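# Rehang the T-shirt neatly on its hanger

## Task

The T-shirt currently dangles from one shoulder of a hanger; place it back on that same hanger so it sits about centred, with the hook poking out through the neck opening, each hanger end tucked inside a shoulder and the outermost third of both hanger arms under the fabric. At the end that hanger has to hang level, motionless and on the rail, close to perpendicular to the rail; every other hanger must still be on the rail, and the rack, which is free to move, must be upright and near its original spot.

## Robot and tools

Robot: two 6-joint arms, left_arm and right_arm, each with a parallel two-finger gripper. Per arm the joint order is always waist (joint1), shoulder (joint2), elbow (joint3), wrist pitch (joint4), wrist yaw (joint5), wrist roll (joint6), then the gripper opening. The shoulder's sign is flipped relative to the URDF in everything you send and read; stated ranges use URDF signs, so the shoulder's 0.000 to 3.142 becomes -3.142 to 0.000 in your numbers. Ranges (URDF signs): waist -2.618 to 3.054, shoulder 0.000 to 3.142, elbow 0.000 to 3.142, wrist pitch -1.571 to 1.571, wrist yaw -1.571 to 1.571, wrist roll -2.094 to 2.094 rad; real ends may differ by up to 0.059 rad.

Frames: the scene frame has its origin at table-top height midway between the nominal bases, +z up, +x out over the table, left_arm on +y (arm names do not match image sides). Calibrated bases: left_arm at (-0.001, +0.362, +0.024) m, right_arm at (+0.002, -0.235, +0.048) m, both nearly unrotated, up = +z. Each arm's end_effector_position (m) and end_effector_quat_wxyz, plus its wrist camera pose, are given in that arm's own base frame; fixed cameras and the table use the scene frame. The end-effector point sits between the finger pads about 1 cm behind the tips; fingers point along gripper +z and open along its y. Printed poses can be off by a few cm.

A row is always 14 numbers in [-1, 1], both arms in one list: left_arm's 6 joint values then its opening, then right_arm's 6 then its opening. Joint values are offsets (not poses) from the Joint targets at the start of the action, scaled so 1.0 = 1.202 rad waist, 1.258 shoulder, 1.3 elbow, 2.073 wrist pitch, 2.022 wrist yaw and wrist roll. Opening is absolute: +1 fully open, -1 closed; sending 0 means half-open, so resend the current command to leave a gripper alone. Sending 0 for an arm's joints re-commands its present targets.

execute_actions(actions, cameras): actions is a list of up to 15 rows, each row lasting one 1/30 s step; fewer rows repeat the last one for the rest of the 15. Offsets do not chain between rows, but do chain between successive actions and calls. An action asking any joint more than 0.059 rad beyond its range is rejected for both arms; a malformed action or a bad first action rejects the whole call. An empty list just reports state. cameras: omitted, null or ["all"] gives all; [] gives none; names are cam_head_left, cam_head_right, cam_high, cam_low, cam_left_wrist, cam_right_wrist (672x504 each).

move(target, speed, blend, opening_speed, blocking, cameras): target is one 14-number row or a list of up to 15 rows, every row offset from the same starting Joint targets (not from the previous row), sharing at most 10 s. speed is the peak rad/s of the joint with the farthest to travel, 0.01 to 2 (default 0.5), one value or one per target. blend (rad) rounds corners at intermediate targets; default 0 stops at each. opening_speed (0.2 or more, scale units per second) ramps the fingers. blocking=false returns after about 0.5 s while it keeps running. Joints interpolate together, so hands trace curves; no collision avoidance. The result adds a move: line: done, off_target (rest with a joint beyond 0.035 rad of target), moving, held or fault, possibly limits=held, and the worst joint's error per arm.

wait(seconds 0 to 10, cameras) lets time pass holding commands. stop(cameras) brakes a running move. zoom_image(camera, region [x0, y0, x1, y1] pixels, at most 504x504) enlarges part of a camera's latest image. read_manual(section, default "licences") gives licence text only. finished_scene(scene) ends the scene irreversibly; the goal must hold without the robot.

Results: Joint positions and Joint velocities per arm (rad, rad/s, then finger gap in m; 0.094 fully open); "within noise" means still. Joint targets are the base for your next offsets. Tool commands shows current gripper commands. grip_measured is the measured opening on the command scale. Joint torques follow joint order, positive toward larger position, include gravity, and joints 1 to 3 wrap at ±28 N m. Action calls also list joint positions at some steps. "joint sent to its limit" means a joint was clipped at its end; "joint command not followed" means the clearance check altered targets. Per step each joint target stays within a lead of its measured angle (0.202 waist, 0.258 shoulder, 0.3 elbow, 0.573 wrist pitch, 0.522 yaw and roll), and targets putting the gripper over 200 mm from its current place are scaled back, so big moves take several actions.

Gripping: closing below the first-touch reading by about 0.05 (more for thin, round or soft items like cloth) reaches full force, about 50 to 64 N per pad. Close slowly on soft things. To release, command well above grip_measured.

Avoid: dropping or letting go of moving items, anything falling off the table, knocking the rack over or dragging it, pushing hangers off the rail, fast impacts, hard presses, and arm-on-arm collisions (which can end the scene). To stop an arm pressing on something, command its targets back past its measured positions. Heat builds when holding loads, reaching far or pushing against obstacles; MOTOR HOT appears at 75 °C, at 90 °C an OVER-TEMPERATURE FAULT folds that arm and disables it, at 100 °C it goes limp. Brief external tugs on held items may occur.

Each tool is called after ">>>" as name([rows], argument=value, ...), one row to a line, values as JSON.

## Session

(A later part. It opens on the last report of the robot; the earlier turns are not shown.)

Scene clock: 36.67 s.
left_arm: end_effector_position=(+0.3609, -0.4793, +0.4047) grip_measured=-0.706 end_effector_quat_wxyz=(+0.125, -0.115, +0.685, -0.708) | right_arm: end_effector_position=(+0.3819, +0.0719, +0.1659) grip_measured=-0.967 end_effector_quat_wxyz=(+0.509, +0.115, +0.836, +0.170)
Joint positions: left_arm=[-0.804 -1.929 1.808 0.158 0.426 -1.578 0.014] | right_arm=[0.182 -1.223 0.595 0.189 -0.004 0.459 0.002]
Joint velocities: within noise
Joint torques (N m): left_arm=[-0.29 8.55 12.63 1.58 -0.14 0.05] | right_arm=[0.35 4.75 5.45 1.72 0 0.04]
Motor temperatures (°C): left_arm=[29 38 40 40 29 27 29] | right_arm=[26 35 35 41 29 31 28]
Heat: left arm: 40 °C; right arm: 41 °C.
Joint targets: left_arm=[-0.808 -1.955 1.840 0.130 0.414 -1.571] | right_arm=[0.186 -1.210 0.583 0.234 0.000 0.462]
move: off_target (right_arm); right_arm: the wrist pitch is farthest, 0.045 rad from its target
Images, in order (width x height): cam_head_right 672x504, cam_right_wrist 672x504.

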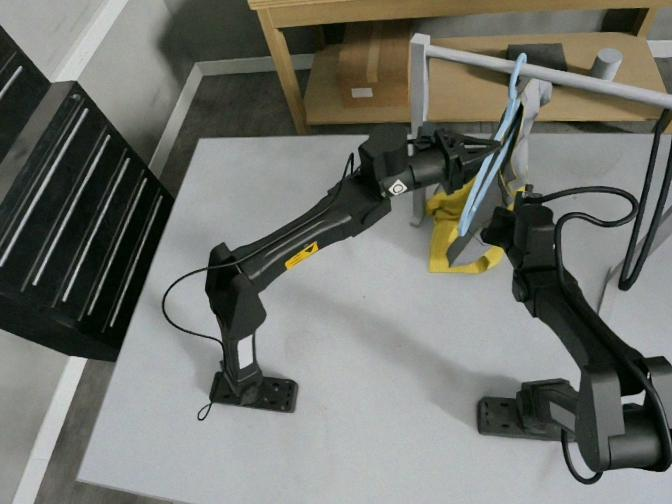

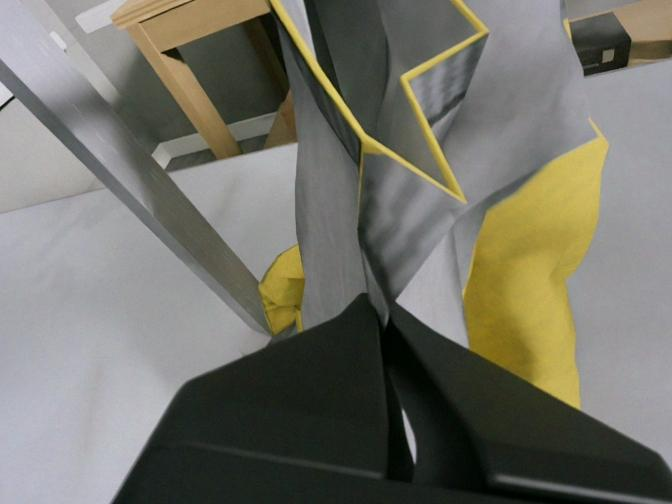

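>>> move([
  [0, 0, 0, 0, 0, 0, -1, 0.1364, 0.2941, -0.0208, -0.1804, 0, 0, -1],
  [0, 0, 0, 0, 0, 0, -1, 0.2679, 0.4293, 0.0777, -0.3251, 0, 0, -1],
], speed=0.5, blend=0.1)

Scene clock: 40.20 s.
left_arm: end_effector_position=(+0.3603, -0.4797, +0.4047) grip_measured=-0.706 end_effector_quat_wxyz=(+0.123, -0.116, +0.685, -0.709) | right_arm: end_effector_position=(+0.2510, +0.1369, +0.2301) grip_measured=-0.968 end_effector_quat_wxyz=(+0.476, -0.015, +0.845, +0.244)
Joint positions: left_arm=[-0.805 -1.929 1.808 0.158 0.426 -1.581 0.014] | right_arm=[0.501 -0.678 0.646 -0.409 0.008 0.46 0.001]
Joint velocities: within noise
Joint torques (N m): left_arm=[0.01 8.51 12.29 1.6 -0.11 0.06] | right_arm=[0.54 0.08 9.26 1.05 -0.03 0.03]
Motor temperatures (°C): left_arm=[29 39 40 40 29 27 29] | right_arm=[26 35 35 41 29 31 28]
Heat: left arm: 40 °C; right arm: 41 °C.
Joint targets: left_arm=[-0.807 -1.955 1.840 0.130 0.414 -1.571] | right_arm=[0.508 -0.670 0.684 -0.439 0.000 0.462]
move: off_target (right_arm); right_arm: the elbow is farthest, 0.038 rad from its target

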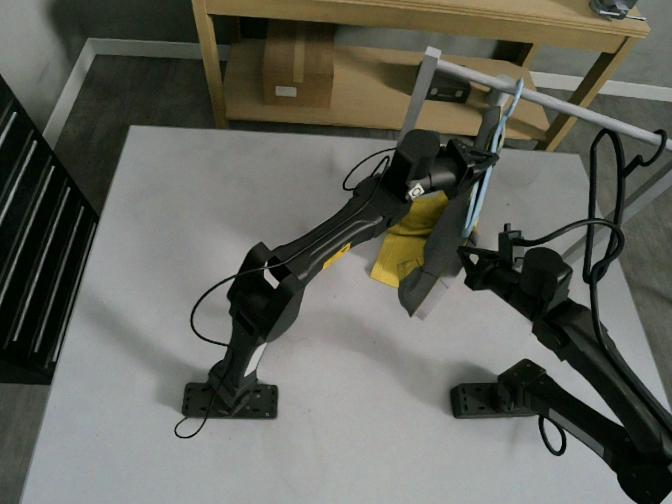

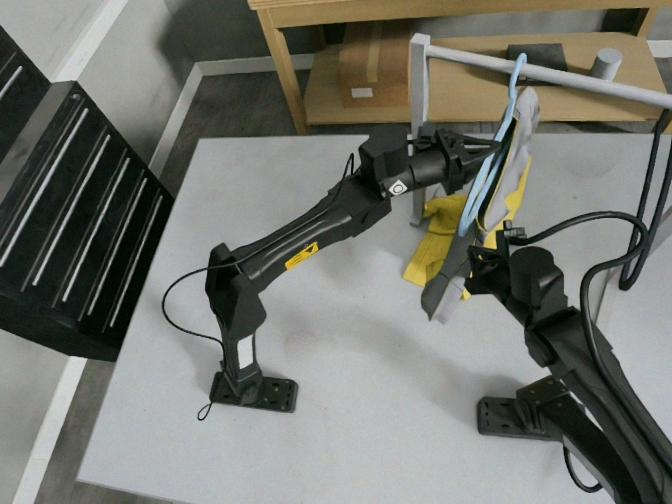

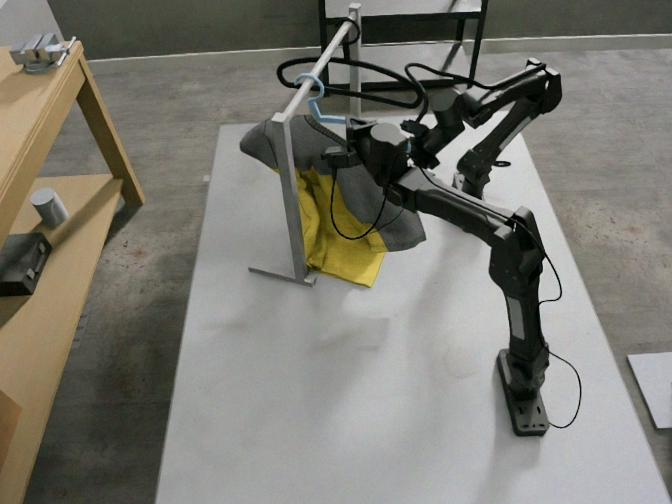

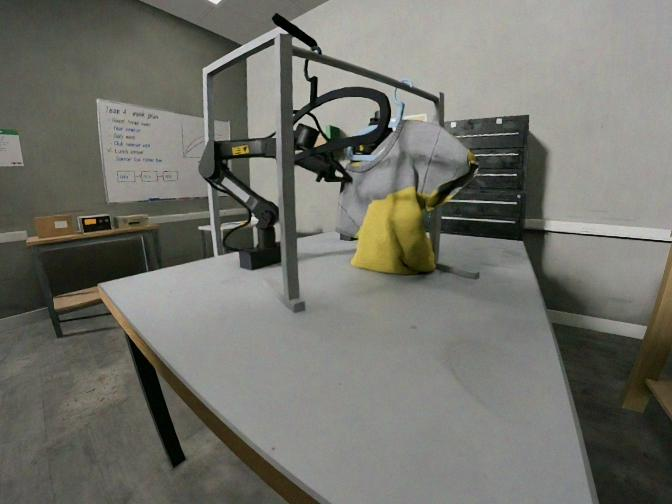

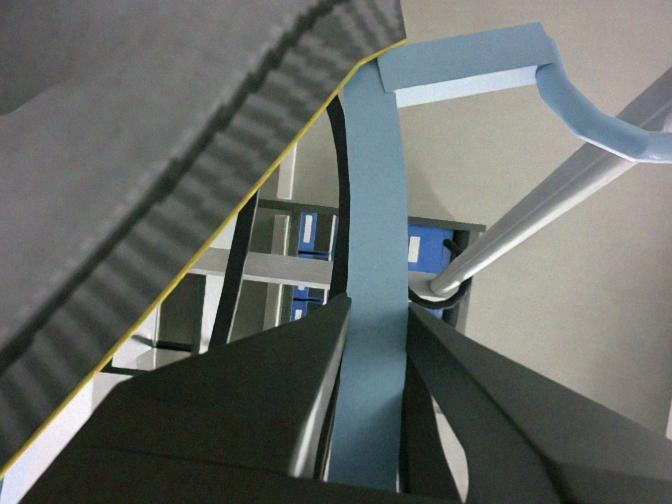

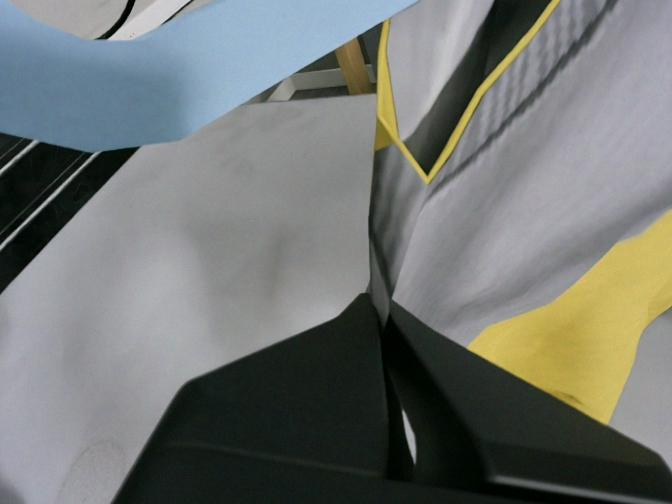

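>>> move([
  [0, 0, 0, 0, 0, 0, -1, 0.1278, 0.0207, 0.1623, -0.1096, 0, 0, -1],
  [0, 0, 0, 0, 0, 0, -1, 0.1504, -0.1351, 0.5028, -0.2314, 0, 0, -1],
], speed=0.5, blend=0.05)

Scene clock: 42.50 s.
left_arm: end_effector_position=(+0.3552, -0.4818, +0.4135) grip_measured=-0.706 end_effector_quat_wxyz=(+0.103, -0.123, +0.678, -0.717) | right_arm: end_effector_position=(+0.2021, +0.1585, +0.3364) grip_measured=-0.968 end_effector_quat_wxyz=(+0.409, -0.087, +0.873, +0.251)
Joint positions: left_arm=[-0.811 -1.929 1.827 0.158 0.437 -1.632 0.014] | right_arm=[0.677 -0.854 1.264 -0.978 0.024 0.466 0.001]
Joint velocities: within noise
Joint torques (N m): left_arm=[0.1 8.66 10.7 1.58 -0.23 0.62] | right_arm=[0.88 0.7 10.92 1.77 -0.17 -0.04]
Motor temperatures (°C): left_arm=[29 39 40 40 29 27 29] | right_arm=[26 35 35 41 29 31 29]
Heat: left arm: 40 °C; right arm: 41 °C.
Joint targets: left_arm=[-0.807 -1.955 1.840 0.130 0.414 -1.571] | right_arm=[0.689 -0.840 1.338 -0.919 0.000 0.462]
move: off_target (left_arm, right_arm); left_arm: the wrist roll is farthest, 0.061 rad from its target; right_arm: the elbow is farthest, 0.074 rad from its target

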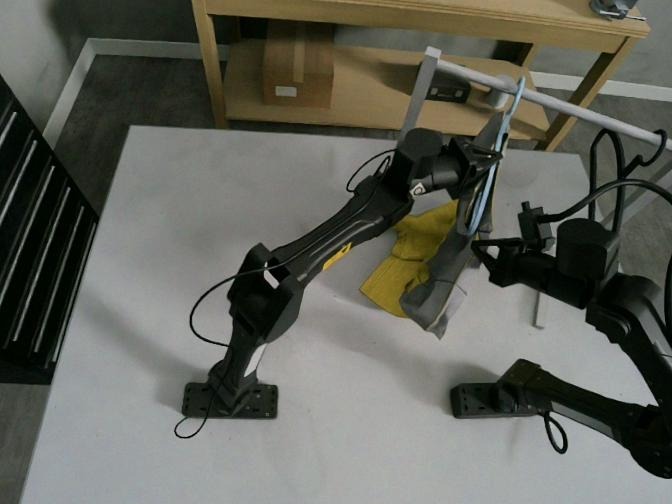

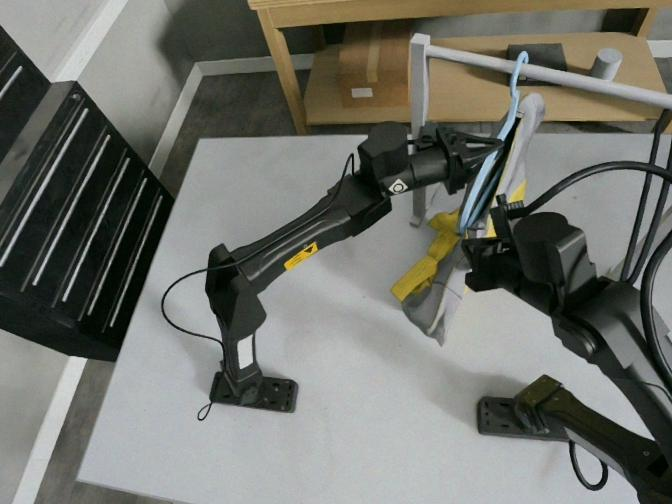

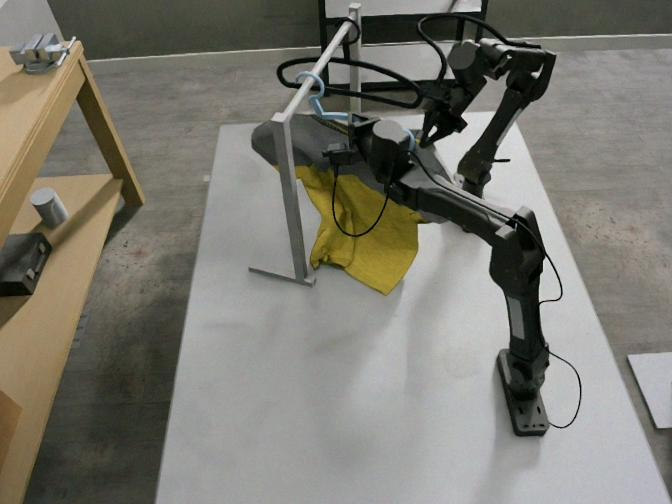

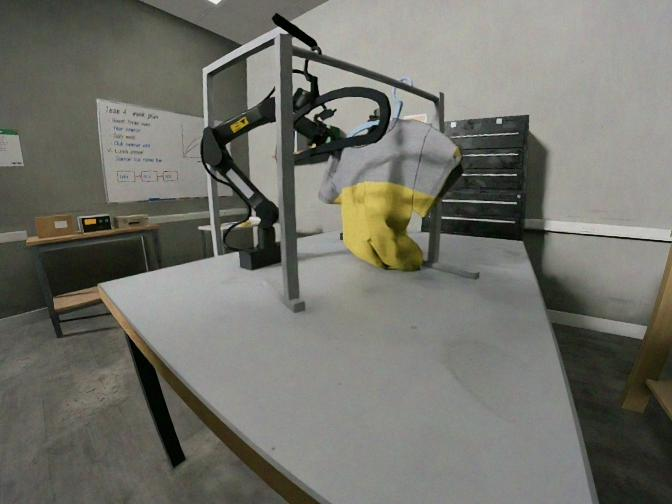

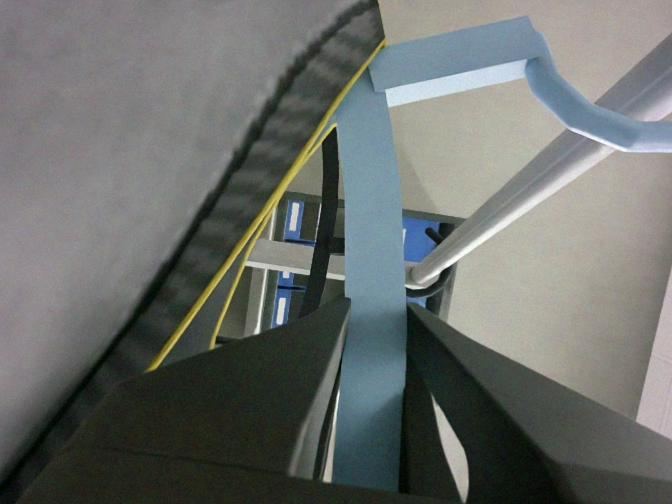

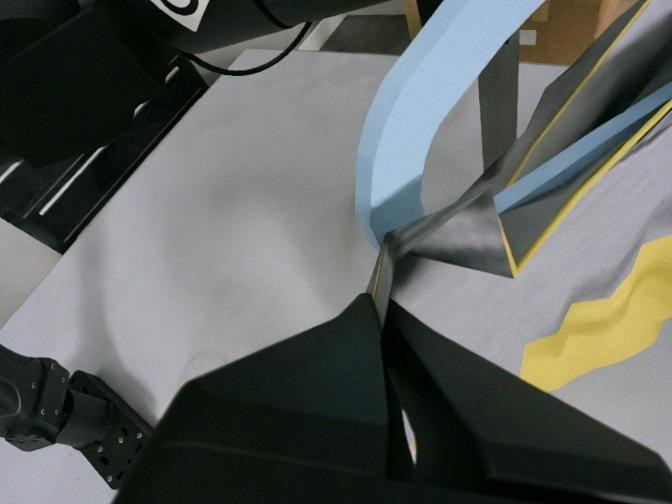

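>>> move(target=[0, 0, 0, 0, 0, 0, -1, 0.1007, 0.2013, -0.3446, 0.1056, 0, 0, -1], speed=0.5, cameras=["cam_right_wrist", "cam_left_wrist", "cam_head_right"])

Scene clock: 45.30 s.
left_arm: end_effector_position=(+0.3496, -0.4851, +0.4091) grip_measured=-0.706 end_effector_quat_wxyz=(+0.097, -0.115, +0.685, -0.712) | right_arm: end_effector_position=(+0.1757, +0.1694, +0.2917) grip_measured=-0.968 end_effector_quat_wxyz=(+0.443, -0.126, +0.835, +0.301)
Joint positions: left_arm=[-0.817 -1.929 1.827 0.14 0.452 -1.618 0.014] | right_arm=[0.794 -0.603 0.9 -0.737 0.042 0.466 0.001]
Joint velocities: within noise
Joint torques (N m): left_arm=[0.87 8.76 10.62 1.76 -0.4 0.52] | right_arm=[1.22 -0.51 5.01 1.61 -0.37 -0.04]
Motor temperatures (°C): left_arm=[29 39 40 40 29 27 29] | right_arm=[26 35 35 42 29 31 29]
Heat: left arm: 40 °C; right arm: 42 °C.
Joint targets: left_arm=[-0.807 -1.955 1.840 0.130 0.414 -1.571] | right_arm=[0.810 -0.587 0.889 -0.700 0.000 0.462]
move: off_target (left_arm, right_arm); left_arm: the wrist roll is farthest, 0.047 rad from its target; right_arm: the wrist yaw is farthest, 0.042 rad from its target
Images, in order (width x height): cam_head_right 672x504, cam_left_wrist 672x504, cam_right_wrist 672x504.

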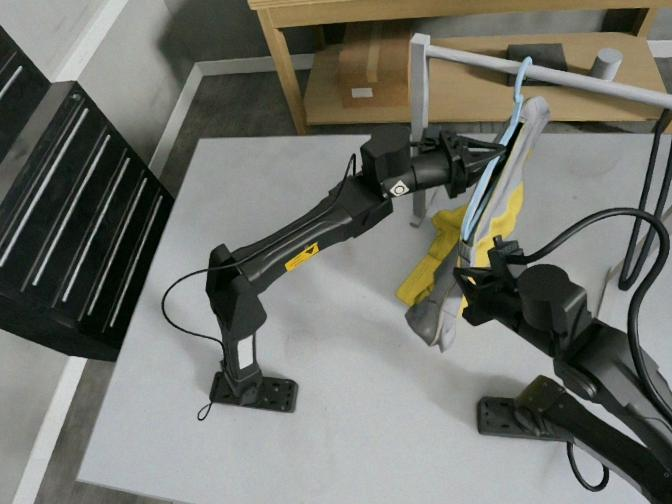

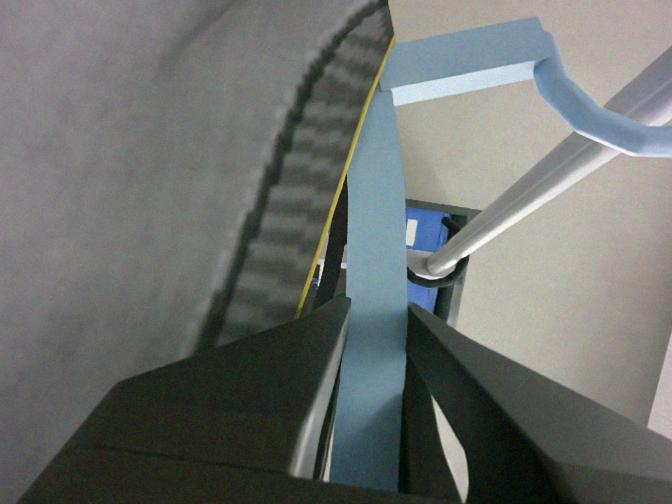

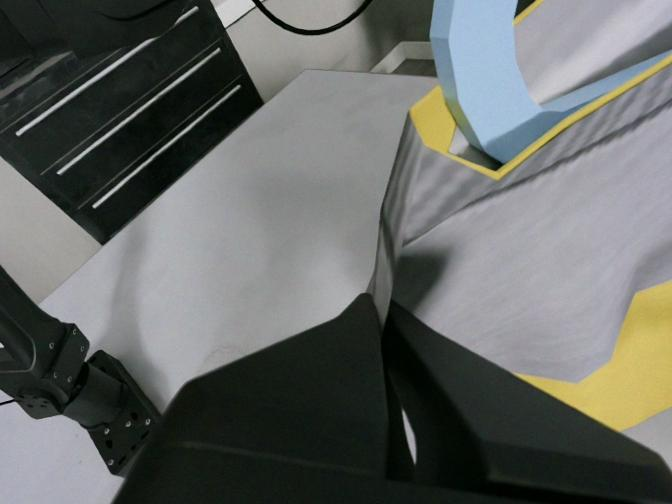

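>>> move([
  [0, 0, 0, 0, 0, 0, -1, -0.0042, -0.1662, 0.3646, -0.1375, 0, 0, -1],
  [0, 0, 0, 0, 0, 0, -1, -0.1414, -0.3243, 0.57, -0.1688, 0, 0, -1],
], speed=0.5, blend=0.05)

Scene clock: 48.07 s.
left_arm: end_effector_position=(+0.3512, -0.4846, +0.4092) grip_measured=-0.706 end_effector_quat_wxyz=(+0.105, -0.113, +0.686, -0.711) | right_arm: end_effector_position=(+0.2179, +0.1607, +0.4124) grip_measured=-0.968 end_effector_quat_wxyz=(+0.447, -0.071, +0.850, +0.268)
Joint positions: left_arm=[-0.817 -1.929 1.827 0.14 0.443 -1.603 0.014] | right_arm=[0.644 -1.002 1.583 -1.055 0.019 0.466 0.001]
Joint velocities: within noise
Joint torques (N m): left_arm=[1.06 8.66 10.54 1.71 -0.22 0.29] | right_arm=[-0.31 0.53 8.35 1.32 -0.13 -0.04]
Motor temperatures (°C): left_arm=[29 39 40 40 29 27 29] | right_arm=[26 35 35 42 29 31 29]
Heat: left arm: 40 °C; right arm: 42 °C.
Joint targets: left_arm=[-0.807 -1.955 1.840 0.130 0.414 -1.571] | right_arm=[0.640 -0.995 1.630 -1.050 0.000 0.462]
move: off_target (right_arm); right_arm: the elbow is farthest, 0.047 rad from its target

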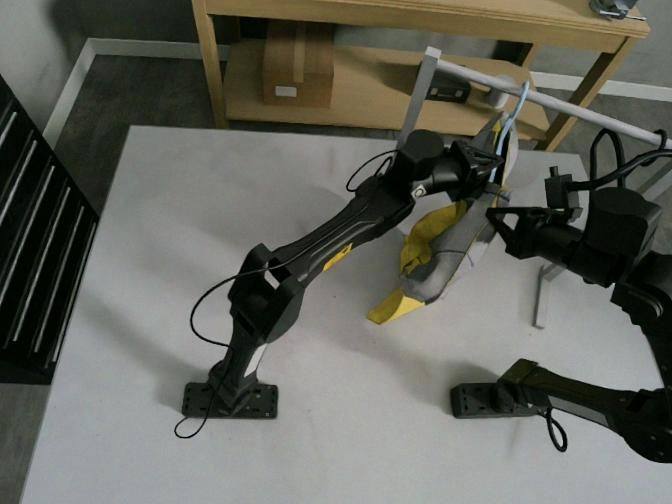

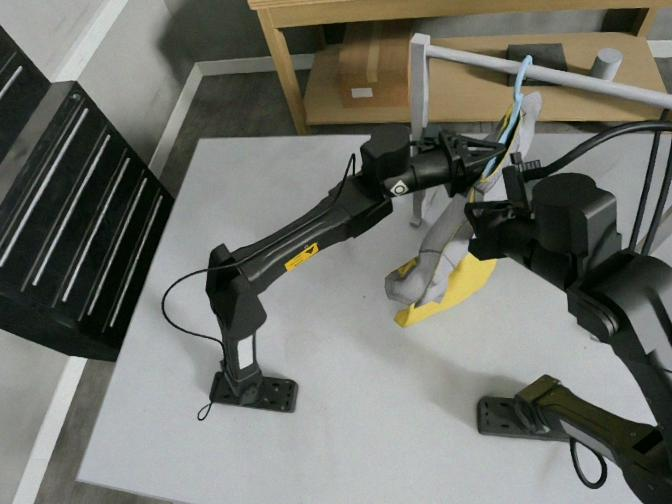

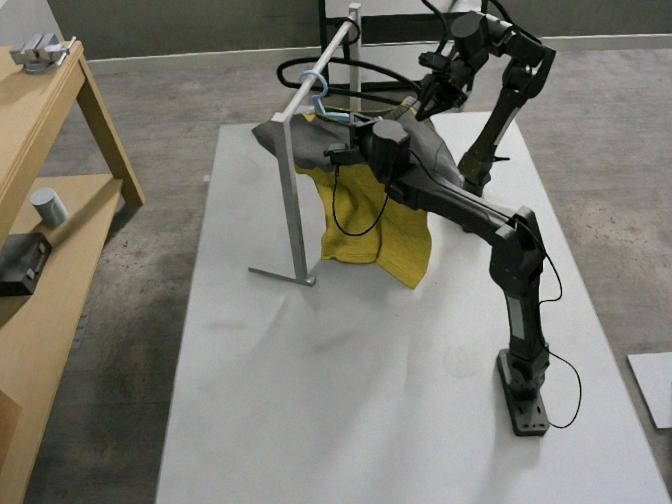

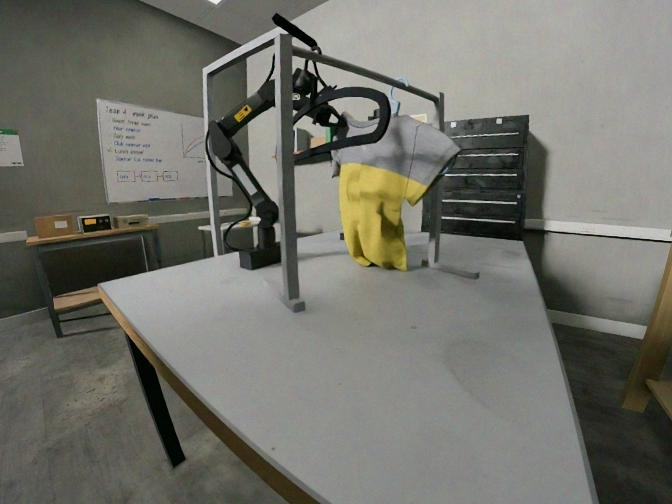

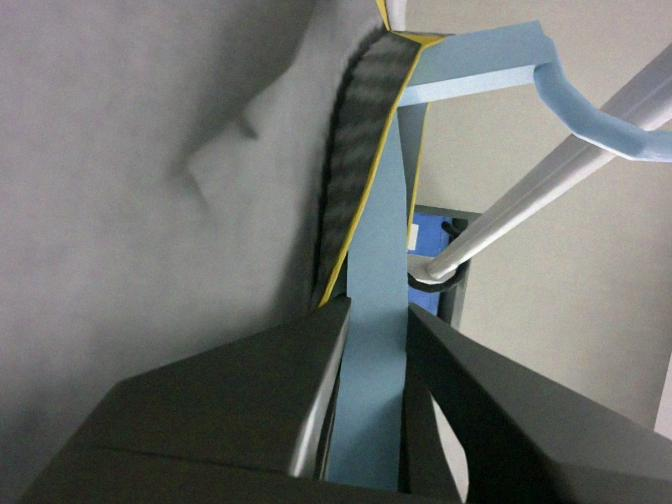

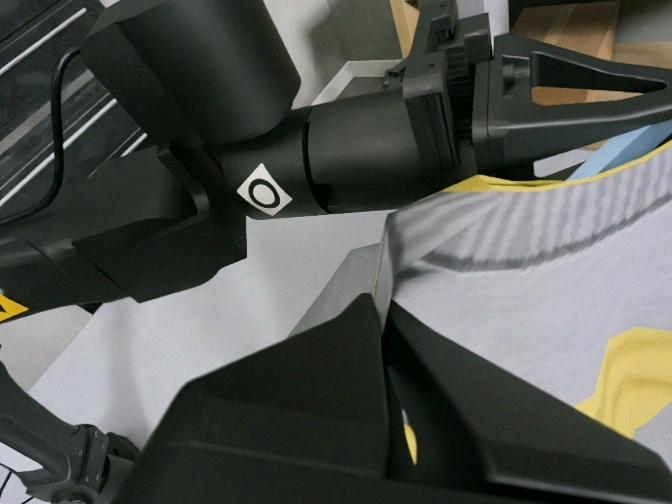

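>>> move([
  [0, 0, 0, 0, 0, 0, -1, -0.1373, -0.0835, 0.0285, 0.0579, 0, 0, -1],
  [0, 0, 0, 0, 0, 0, -0.2, -0.1373, -0.0835, 0.0285, 0.0579, 0, 0, -1],
  [0.0765, 0.2496, -0.3046, 0.0473, 0.046, 0, -0.2, -0.1373, -0.0835, 0.0285, 0.0579, 0, 0, -1],
], speed=[0.4, 0.4, 0.4], opening_speed=1.5)

Scene clock: 52.13 s.
left_arm: end_effector_position=(+0.3393, -0.4086, +0.3925) grip_measured=-0.203 end_effector_quat_wxyz=(+0.119, -0.132, +0.695, -0.696) | right_arm: end_effector_position=(+0.2696, +0.1429, +0.4139) grip_measured=-0.968 end_effector_quat_wxyz=(+0.462, -0.008, +0.854, +0.239)
Joint positions: left_arm=[-0.72 -1.666 1.472 0.192 0.494 -1.587 0.037] | right_arm=[0.481 -1.104 1.622 -0.995 -0.006 0.466 0.001]
Joint velocities: within noise
Joint torques (N m): left_arm=[0.34 10.26 7.01 2.24 0.09 0.16] | right_arm=[-0.5 1.42 8.43 1.86 0.03 -0.04]
Motor temperatures (°C): left_arm=[29 39 40 41 29 27 29] | right_arm=[26 35 35 42 29 31 29]
Heat: left arm: 41 °C; right arm: 42 °C.
Joint targets: left_arm=[-0.716 -1.641 1.444 0.228 0.507 -1.571] | right_arm=[0.475 -1.100 1.668 -0.930 0.000 0.462]
move: off_target (left_arm, right_arm); left_arm: the wrist pitch is farthest, 0.036 rad from its target; right_arm: the wrist pitch is farthest, 0.065 rad from its target

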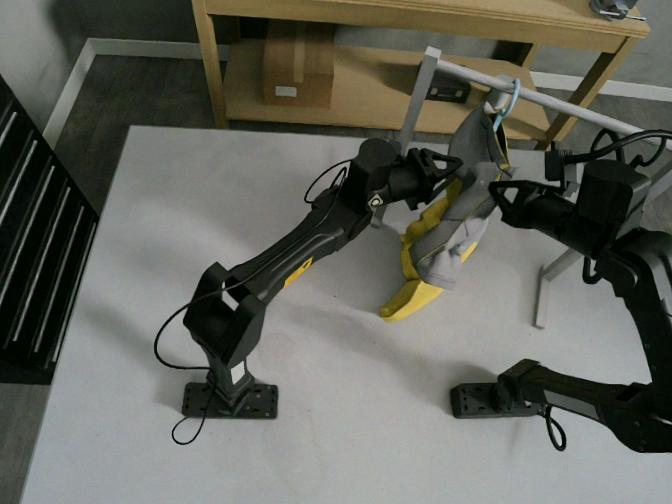

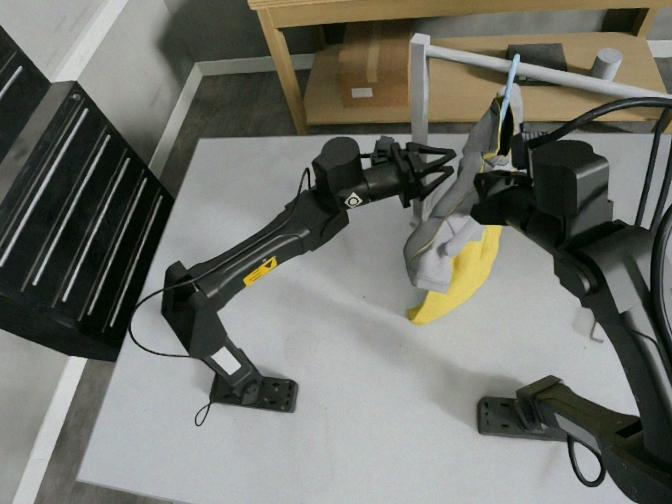

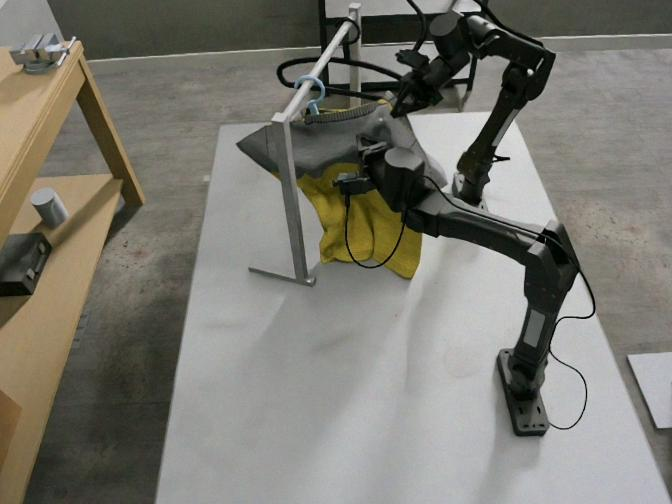

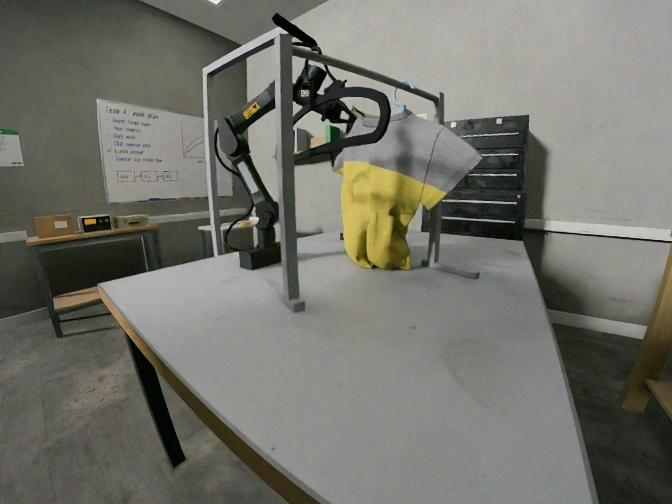

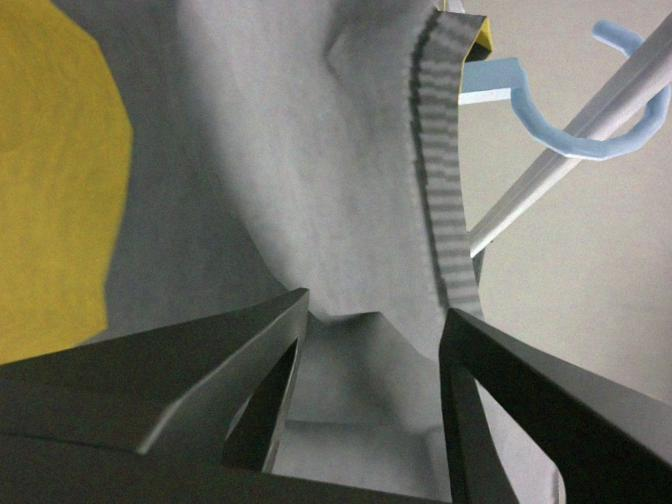

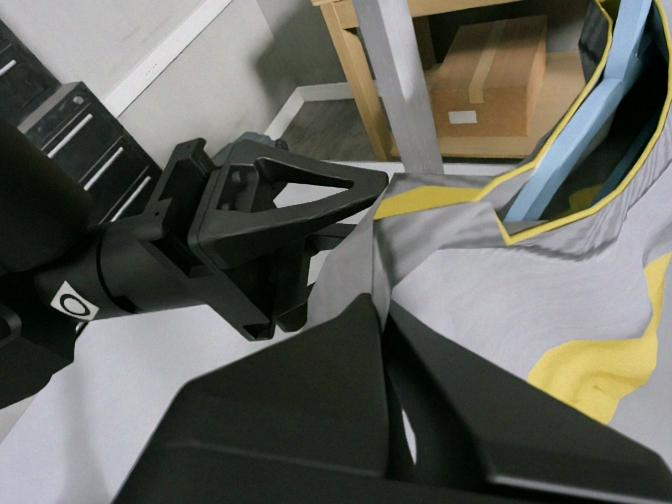

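>>> move(target=[0, 0, 0, 0, 0, 0, -0.2, -0.0957, -0.0874, 0.0169, 0.0627, 0, 0, -1], speed=0.4)

Scene clock: 54.17 s.
left_arm: end_effector_position=(+0.3393, -0.4086, +0.3925) grip_measured=-0.203 end_effector_quat_wxyz=(+0.119, -0.132, +0.695, -0.696) | right_arm: end_effector_position=(+0.3274, +0.1272, +0.4170) grip_measured=-0.968 end_effector_quat_wxyz=(+0.490, +0.041, +0.843, +0.219)
Joint positions: left_arm=[-0.72 -1.666 1.472 0.192 0.494 -1.587 0.037] | right_arm=[0.365 -1.216 1.645 -0.868 -0.006 0.466 0.001]
Joint velocities: within noise
Joint torques (N m): left_arm=[0.44 10.3 6.87 2.21 0.05 0.14] | right_arm=[-0.38 3.06 8.68 1.89 0.03 -0.04]
Motor temperatures (°C): left_arm=[29 39 40 41 29 27 29] | right_arm=[26 35 35 43 29 31 29]
Heat: left arm: 41 °C; right arm: 43 °C.
Joint targets: left_arm=[-0.716 -1.641 1.444 0.228 0.507 -1.571] | right_arm=[0.360 -1.210 1.689 -0.800 0.000 0.462]
move: off_target (left_arm, right_arm); left_arm: the wrist pitch is farthest, 0.036 rad from its target; right_arm: the wrist pitch is farthest, 0.068 rad from its target

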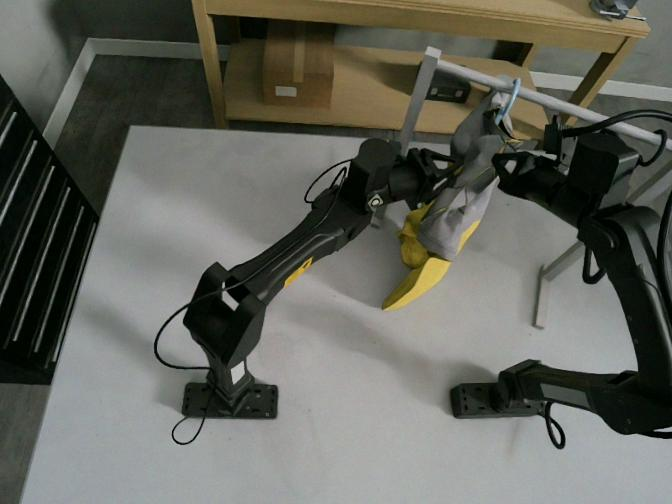

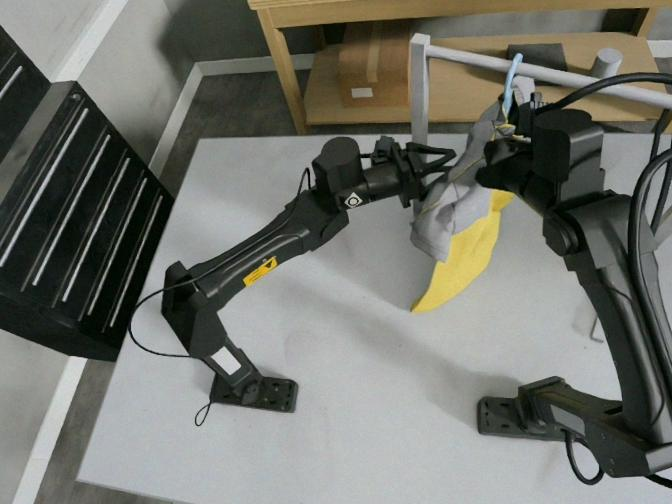

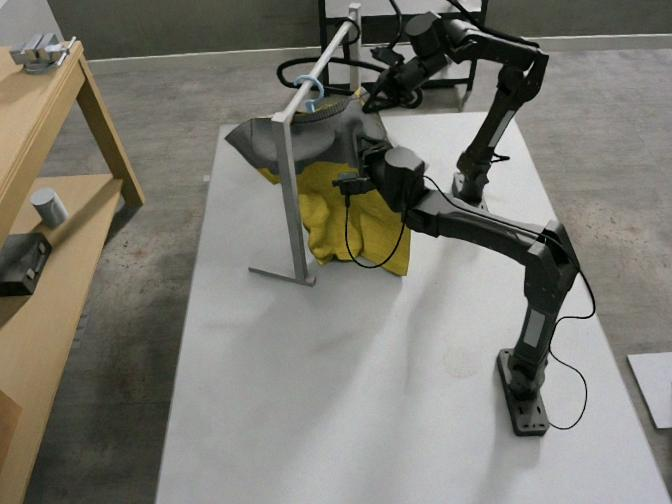

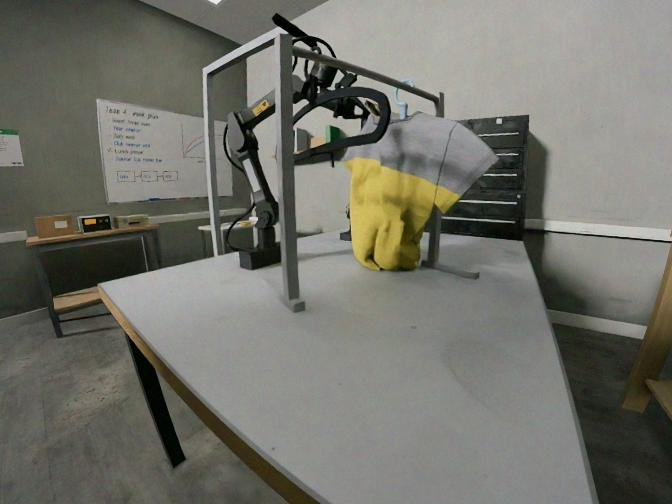

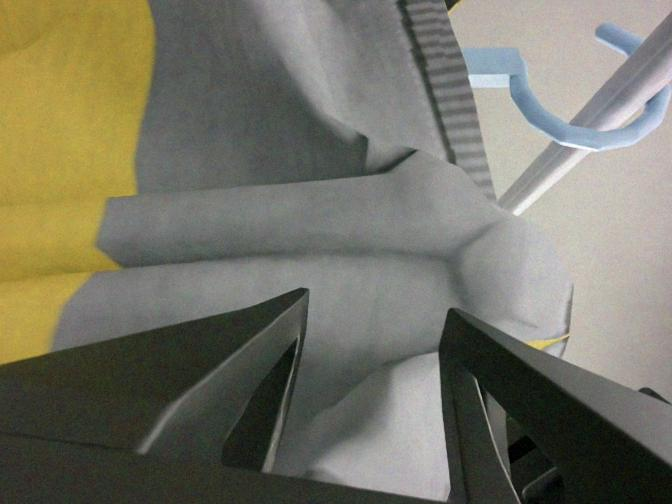

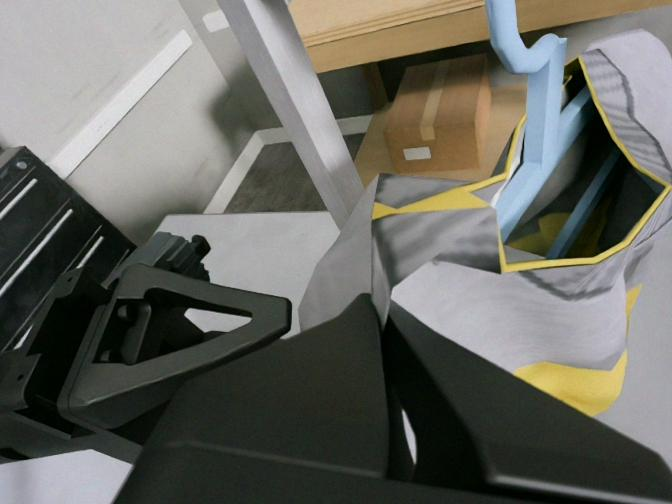

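>>> zoom_image(camera="cam_right_wrist", region=[440, 0, 672, 300])

>>> zoom_image(camera="cam_high", region=[200, 40, 440, 300])

>>> zoom_image(camera="cam_low", region=[320, 50, 520, 290])

Scaled by 1.680 from the camera's 672x504 image, which has a finer 960x720 frame.

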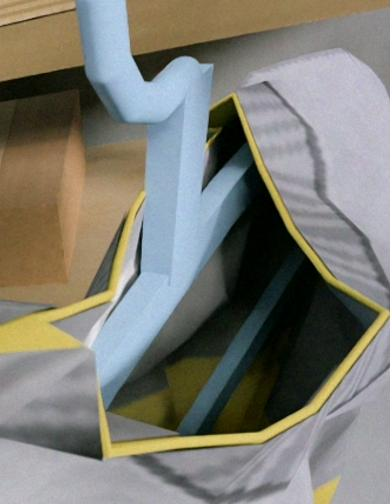

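Scaled by 1.938 from the camera's 672x504 image, which has a finer 960x720 frame.

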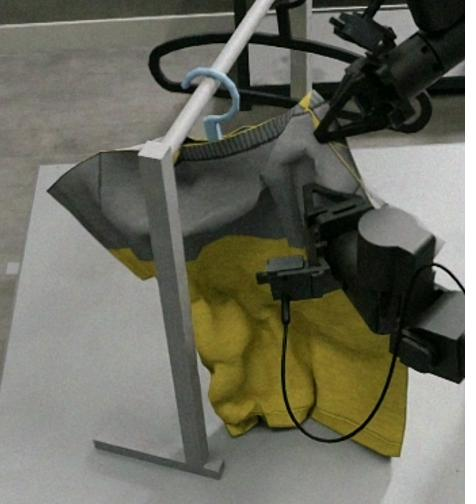

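Scaled by 2.100 from the camera's 672x504 image, which has a finer 960x720 frame.

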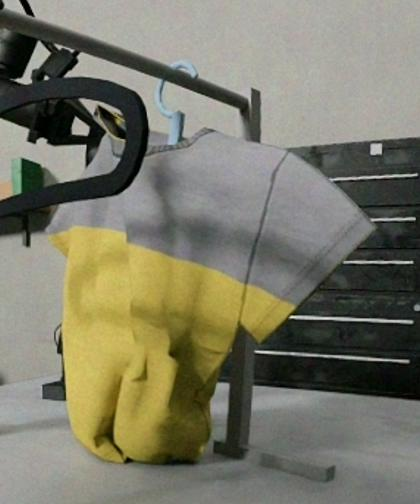

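>>> move(target=[0,0,0,0,0,0,-0.2,0.005,0.037,-0.13,0.024,0,0,-1], speed=0.4, cameras=["cam_low","cam_left_wrist","cam_head_right"])

Scene clock: 57.27 s.
left_arm: end_effector_position=(+0.3393, -0.4086, +0.3928) grip_measured=-0.203 end_effector_quat_wxyz=(+0.120, -0.132, +0.695, -0.697) | right_arm: end_effector_position=(+0.3303, +0.1283, +0.3899) grip_measured=-0.968 end_effector_quat_wxyz=(+0.478, +0.042, +0.851, +0.214)
Joint positions: left_arm=[-0.72 -1.666 1.472 0.194 0.494 -1.587 0.037] | right_arm=[0.365 -1.19 1.531 -0.809 -0.006 0.466 0.001]
Joint velocities: within noise
Joint torques (N m): left_arm=[0.36 10.39 7.04 2.18 0.12 0.13] | right_arm=[0.09 4.94 4.96 1.82 0.03 -0.03]
Motor temperatures (°C): left_arm=[29 39 40 42 29 27 29] | right_arm=[26 35 35 43 29 31 29]
Heat: left arm: 42 °C; right arm: 43 °C.
Joint targets: left_arm=[-0.716 -1.641 1.444 0.228 0.507 -1.571] | right_arm=[0.366 -1.163 1.520 -0.750 0.000 0.462]
move: off_target (right_arm); right_arm: the wrist pitch is farthest, 0.059 rad from its target
Images, in order (width x height): cam_head_right 672x504, cam_low 672x504, cam_left_wrist 672x504.

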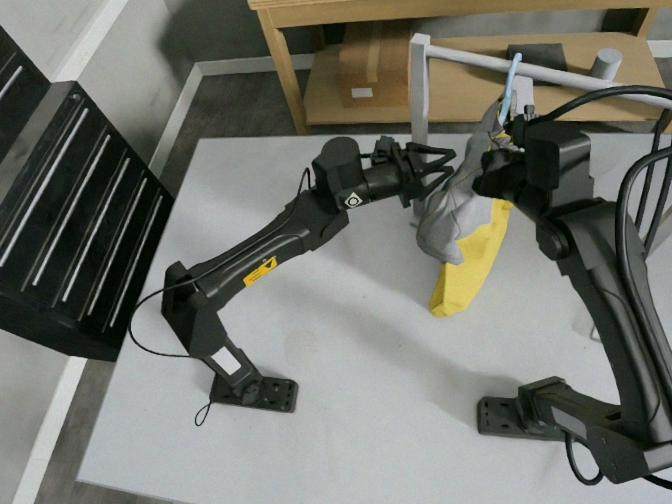

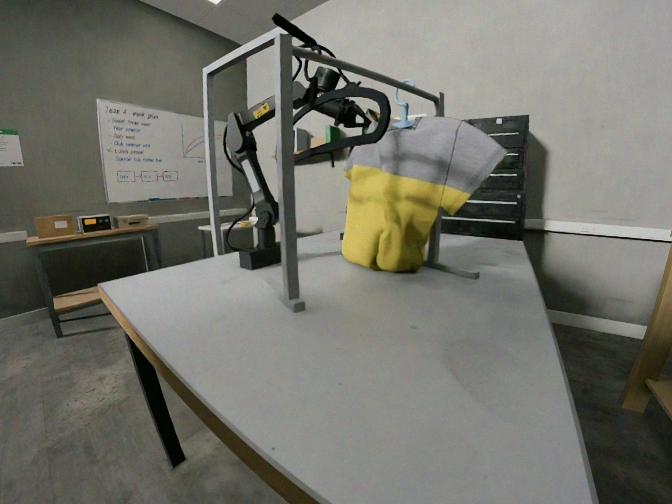

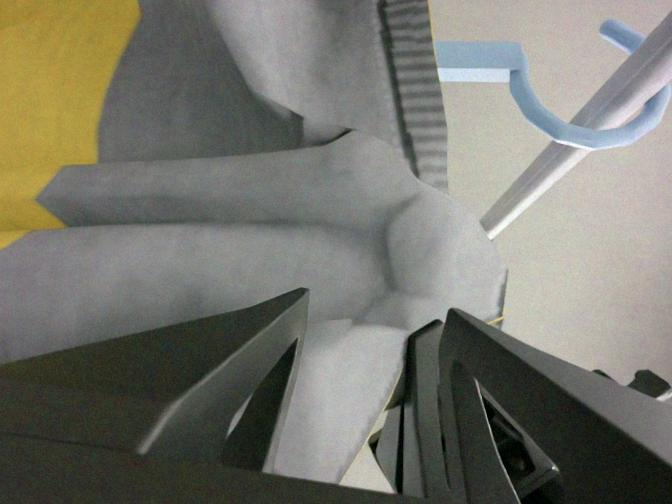

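>>> move(target=[0,0,0,0,0,0,-0.2,0,0,0,0,0,0,0.1], speed=0.4, opening_speed=1.5, cameras=["cam_low","cam_left_wrist","cam_right_wrist"])

Scene clock: 58.43 s.
left_arm: end_effector_position=(+0.3393, -0.4086, +0.3928) grip_measured=-0.203 end_effector_quat_wxyz=(+0.120, -0.132, +0.695, -0.697) | right_arm: end_effector_position=(+0.3314, +0.1288, +0.3923) grip_measured=+0.098 end_effector_quat_wxyz=(+0.482, +0.042, +0.848, +0.215)
Joint positions: left_arm=[-0.72 -1.666 1.472 0.194 0.494 -1.587 0.037] | right_arm=[0.365 -1.19 1.531 -0.799 -0.006 0.466 0.052]
Joint velocities: within noise
Joint torques (N m): left_arm=[0.29 10.25 6.99 2.23 0.07 0.18] | right_arm=[0.06 4.93 4.97 1.74 0.02 -0.04]
Motor temperatures (°C): left_arm=[29 39 40 42 29 27 29] | right_arm=[26 35 35 43 29 31 29]
Heat: left arm: 42 °C; right arm: 43 °C.
Joint targets: left_arm=[-0.716 -1.641 1.444 0.228 0.507 -1.571] | right_arm=[0.366 -1.163 1.520 -0.750 0.000 0.462]
move: off_target (right_arm); right_arm: the wrist pitch is farthest, 0.049 rad from its target
Images, in order (width x height): cam_low 672x504, cam_left_wrist 672x504, cam_right_wrist 672x504.

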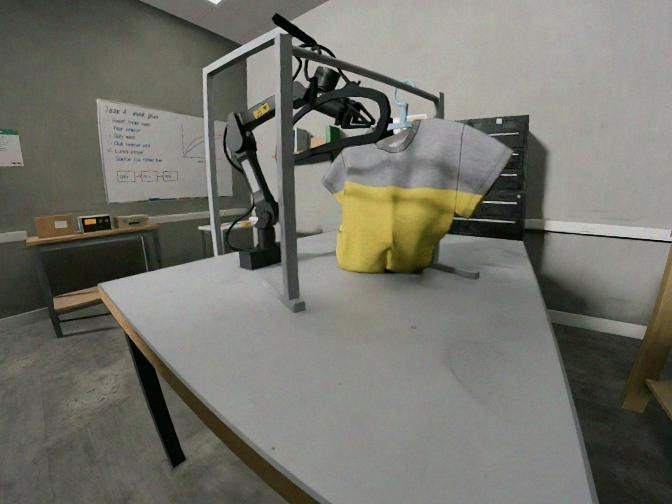

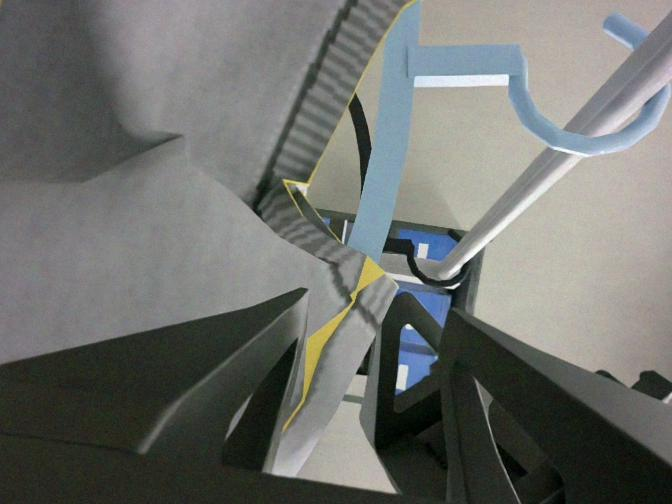

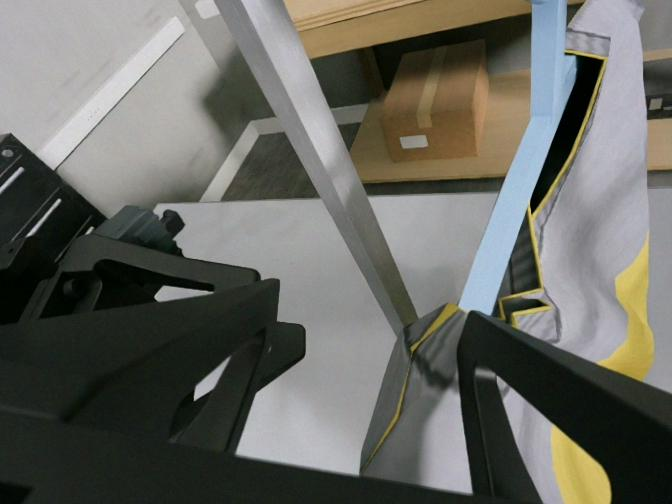

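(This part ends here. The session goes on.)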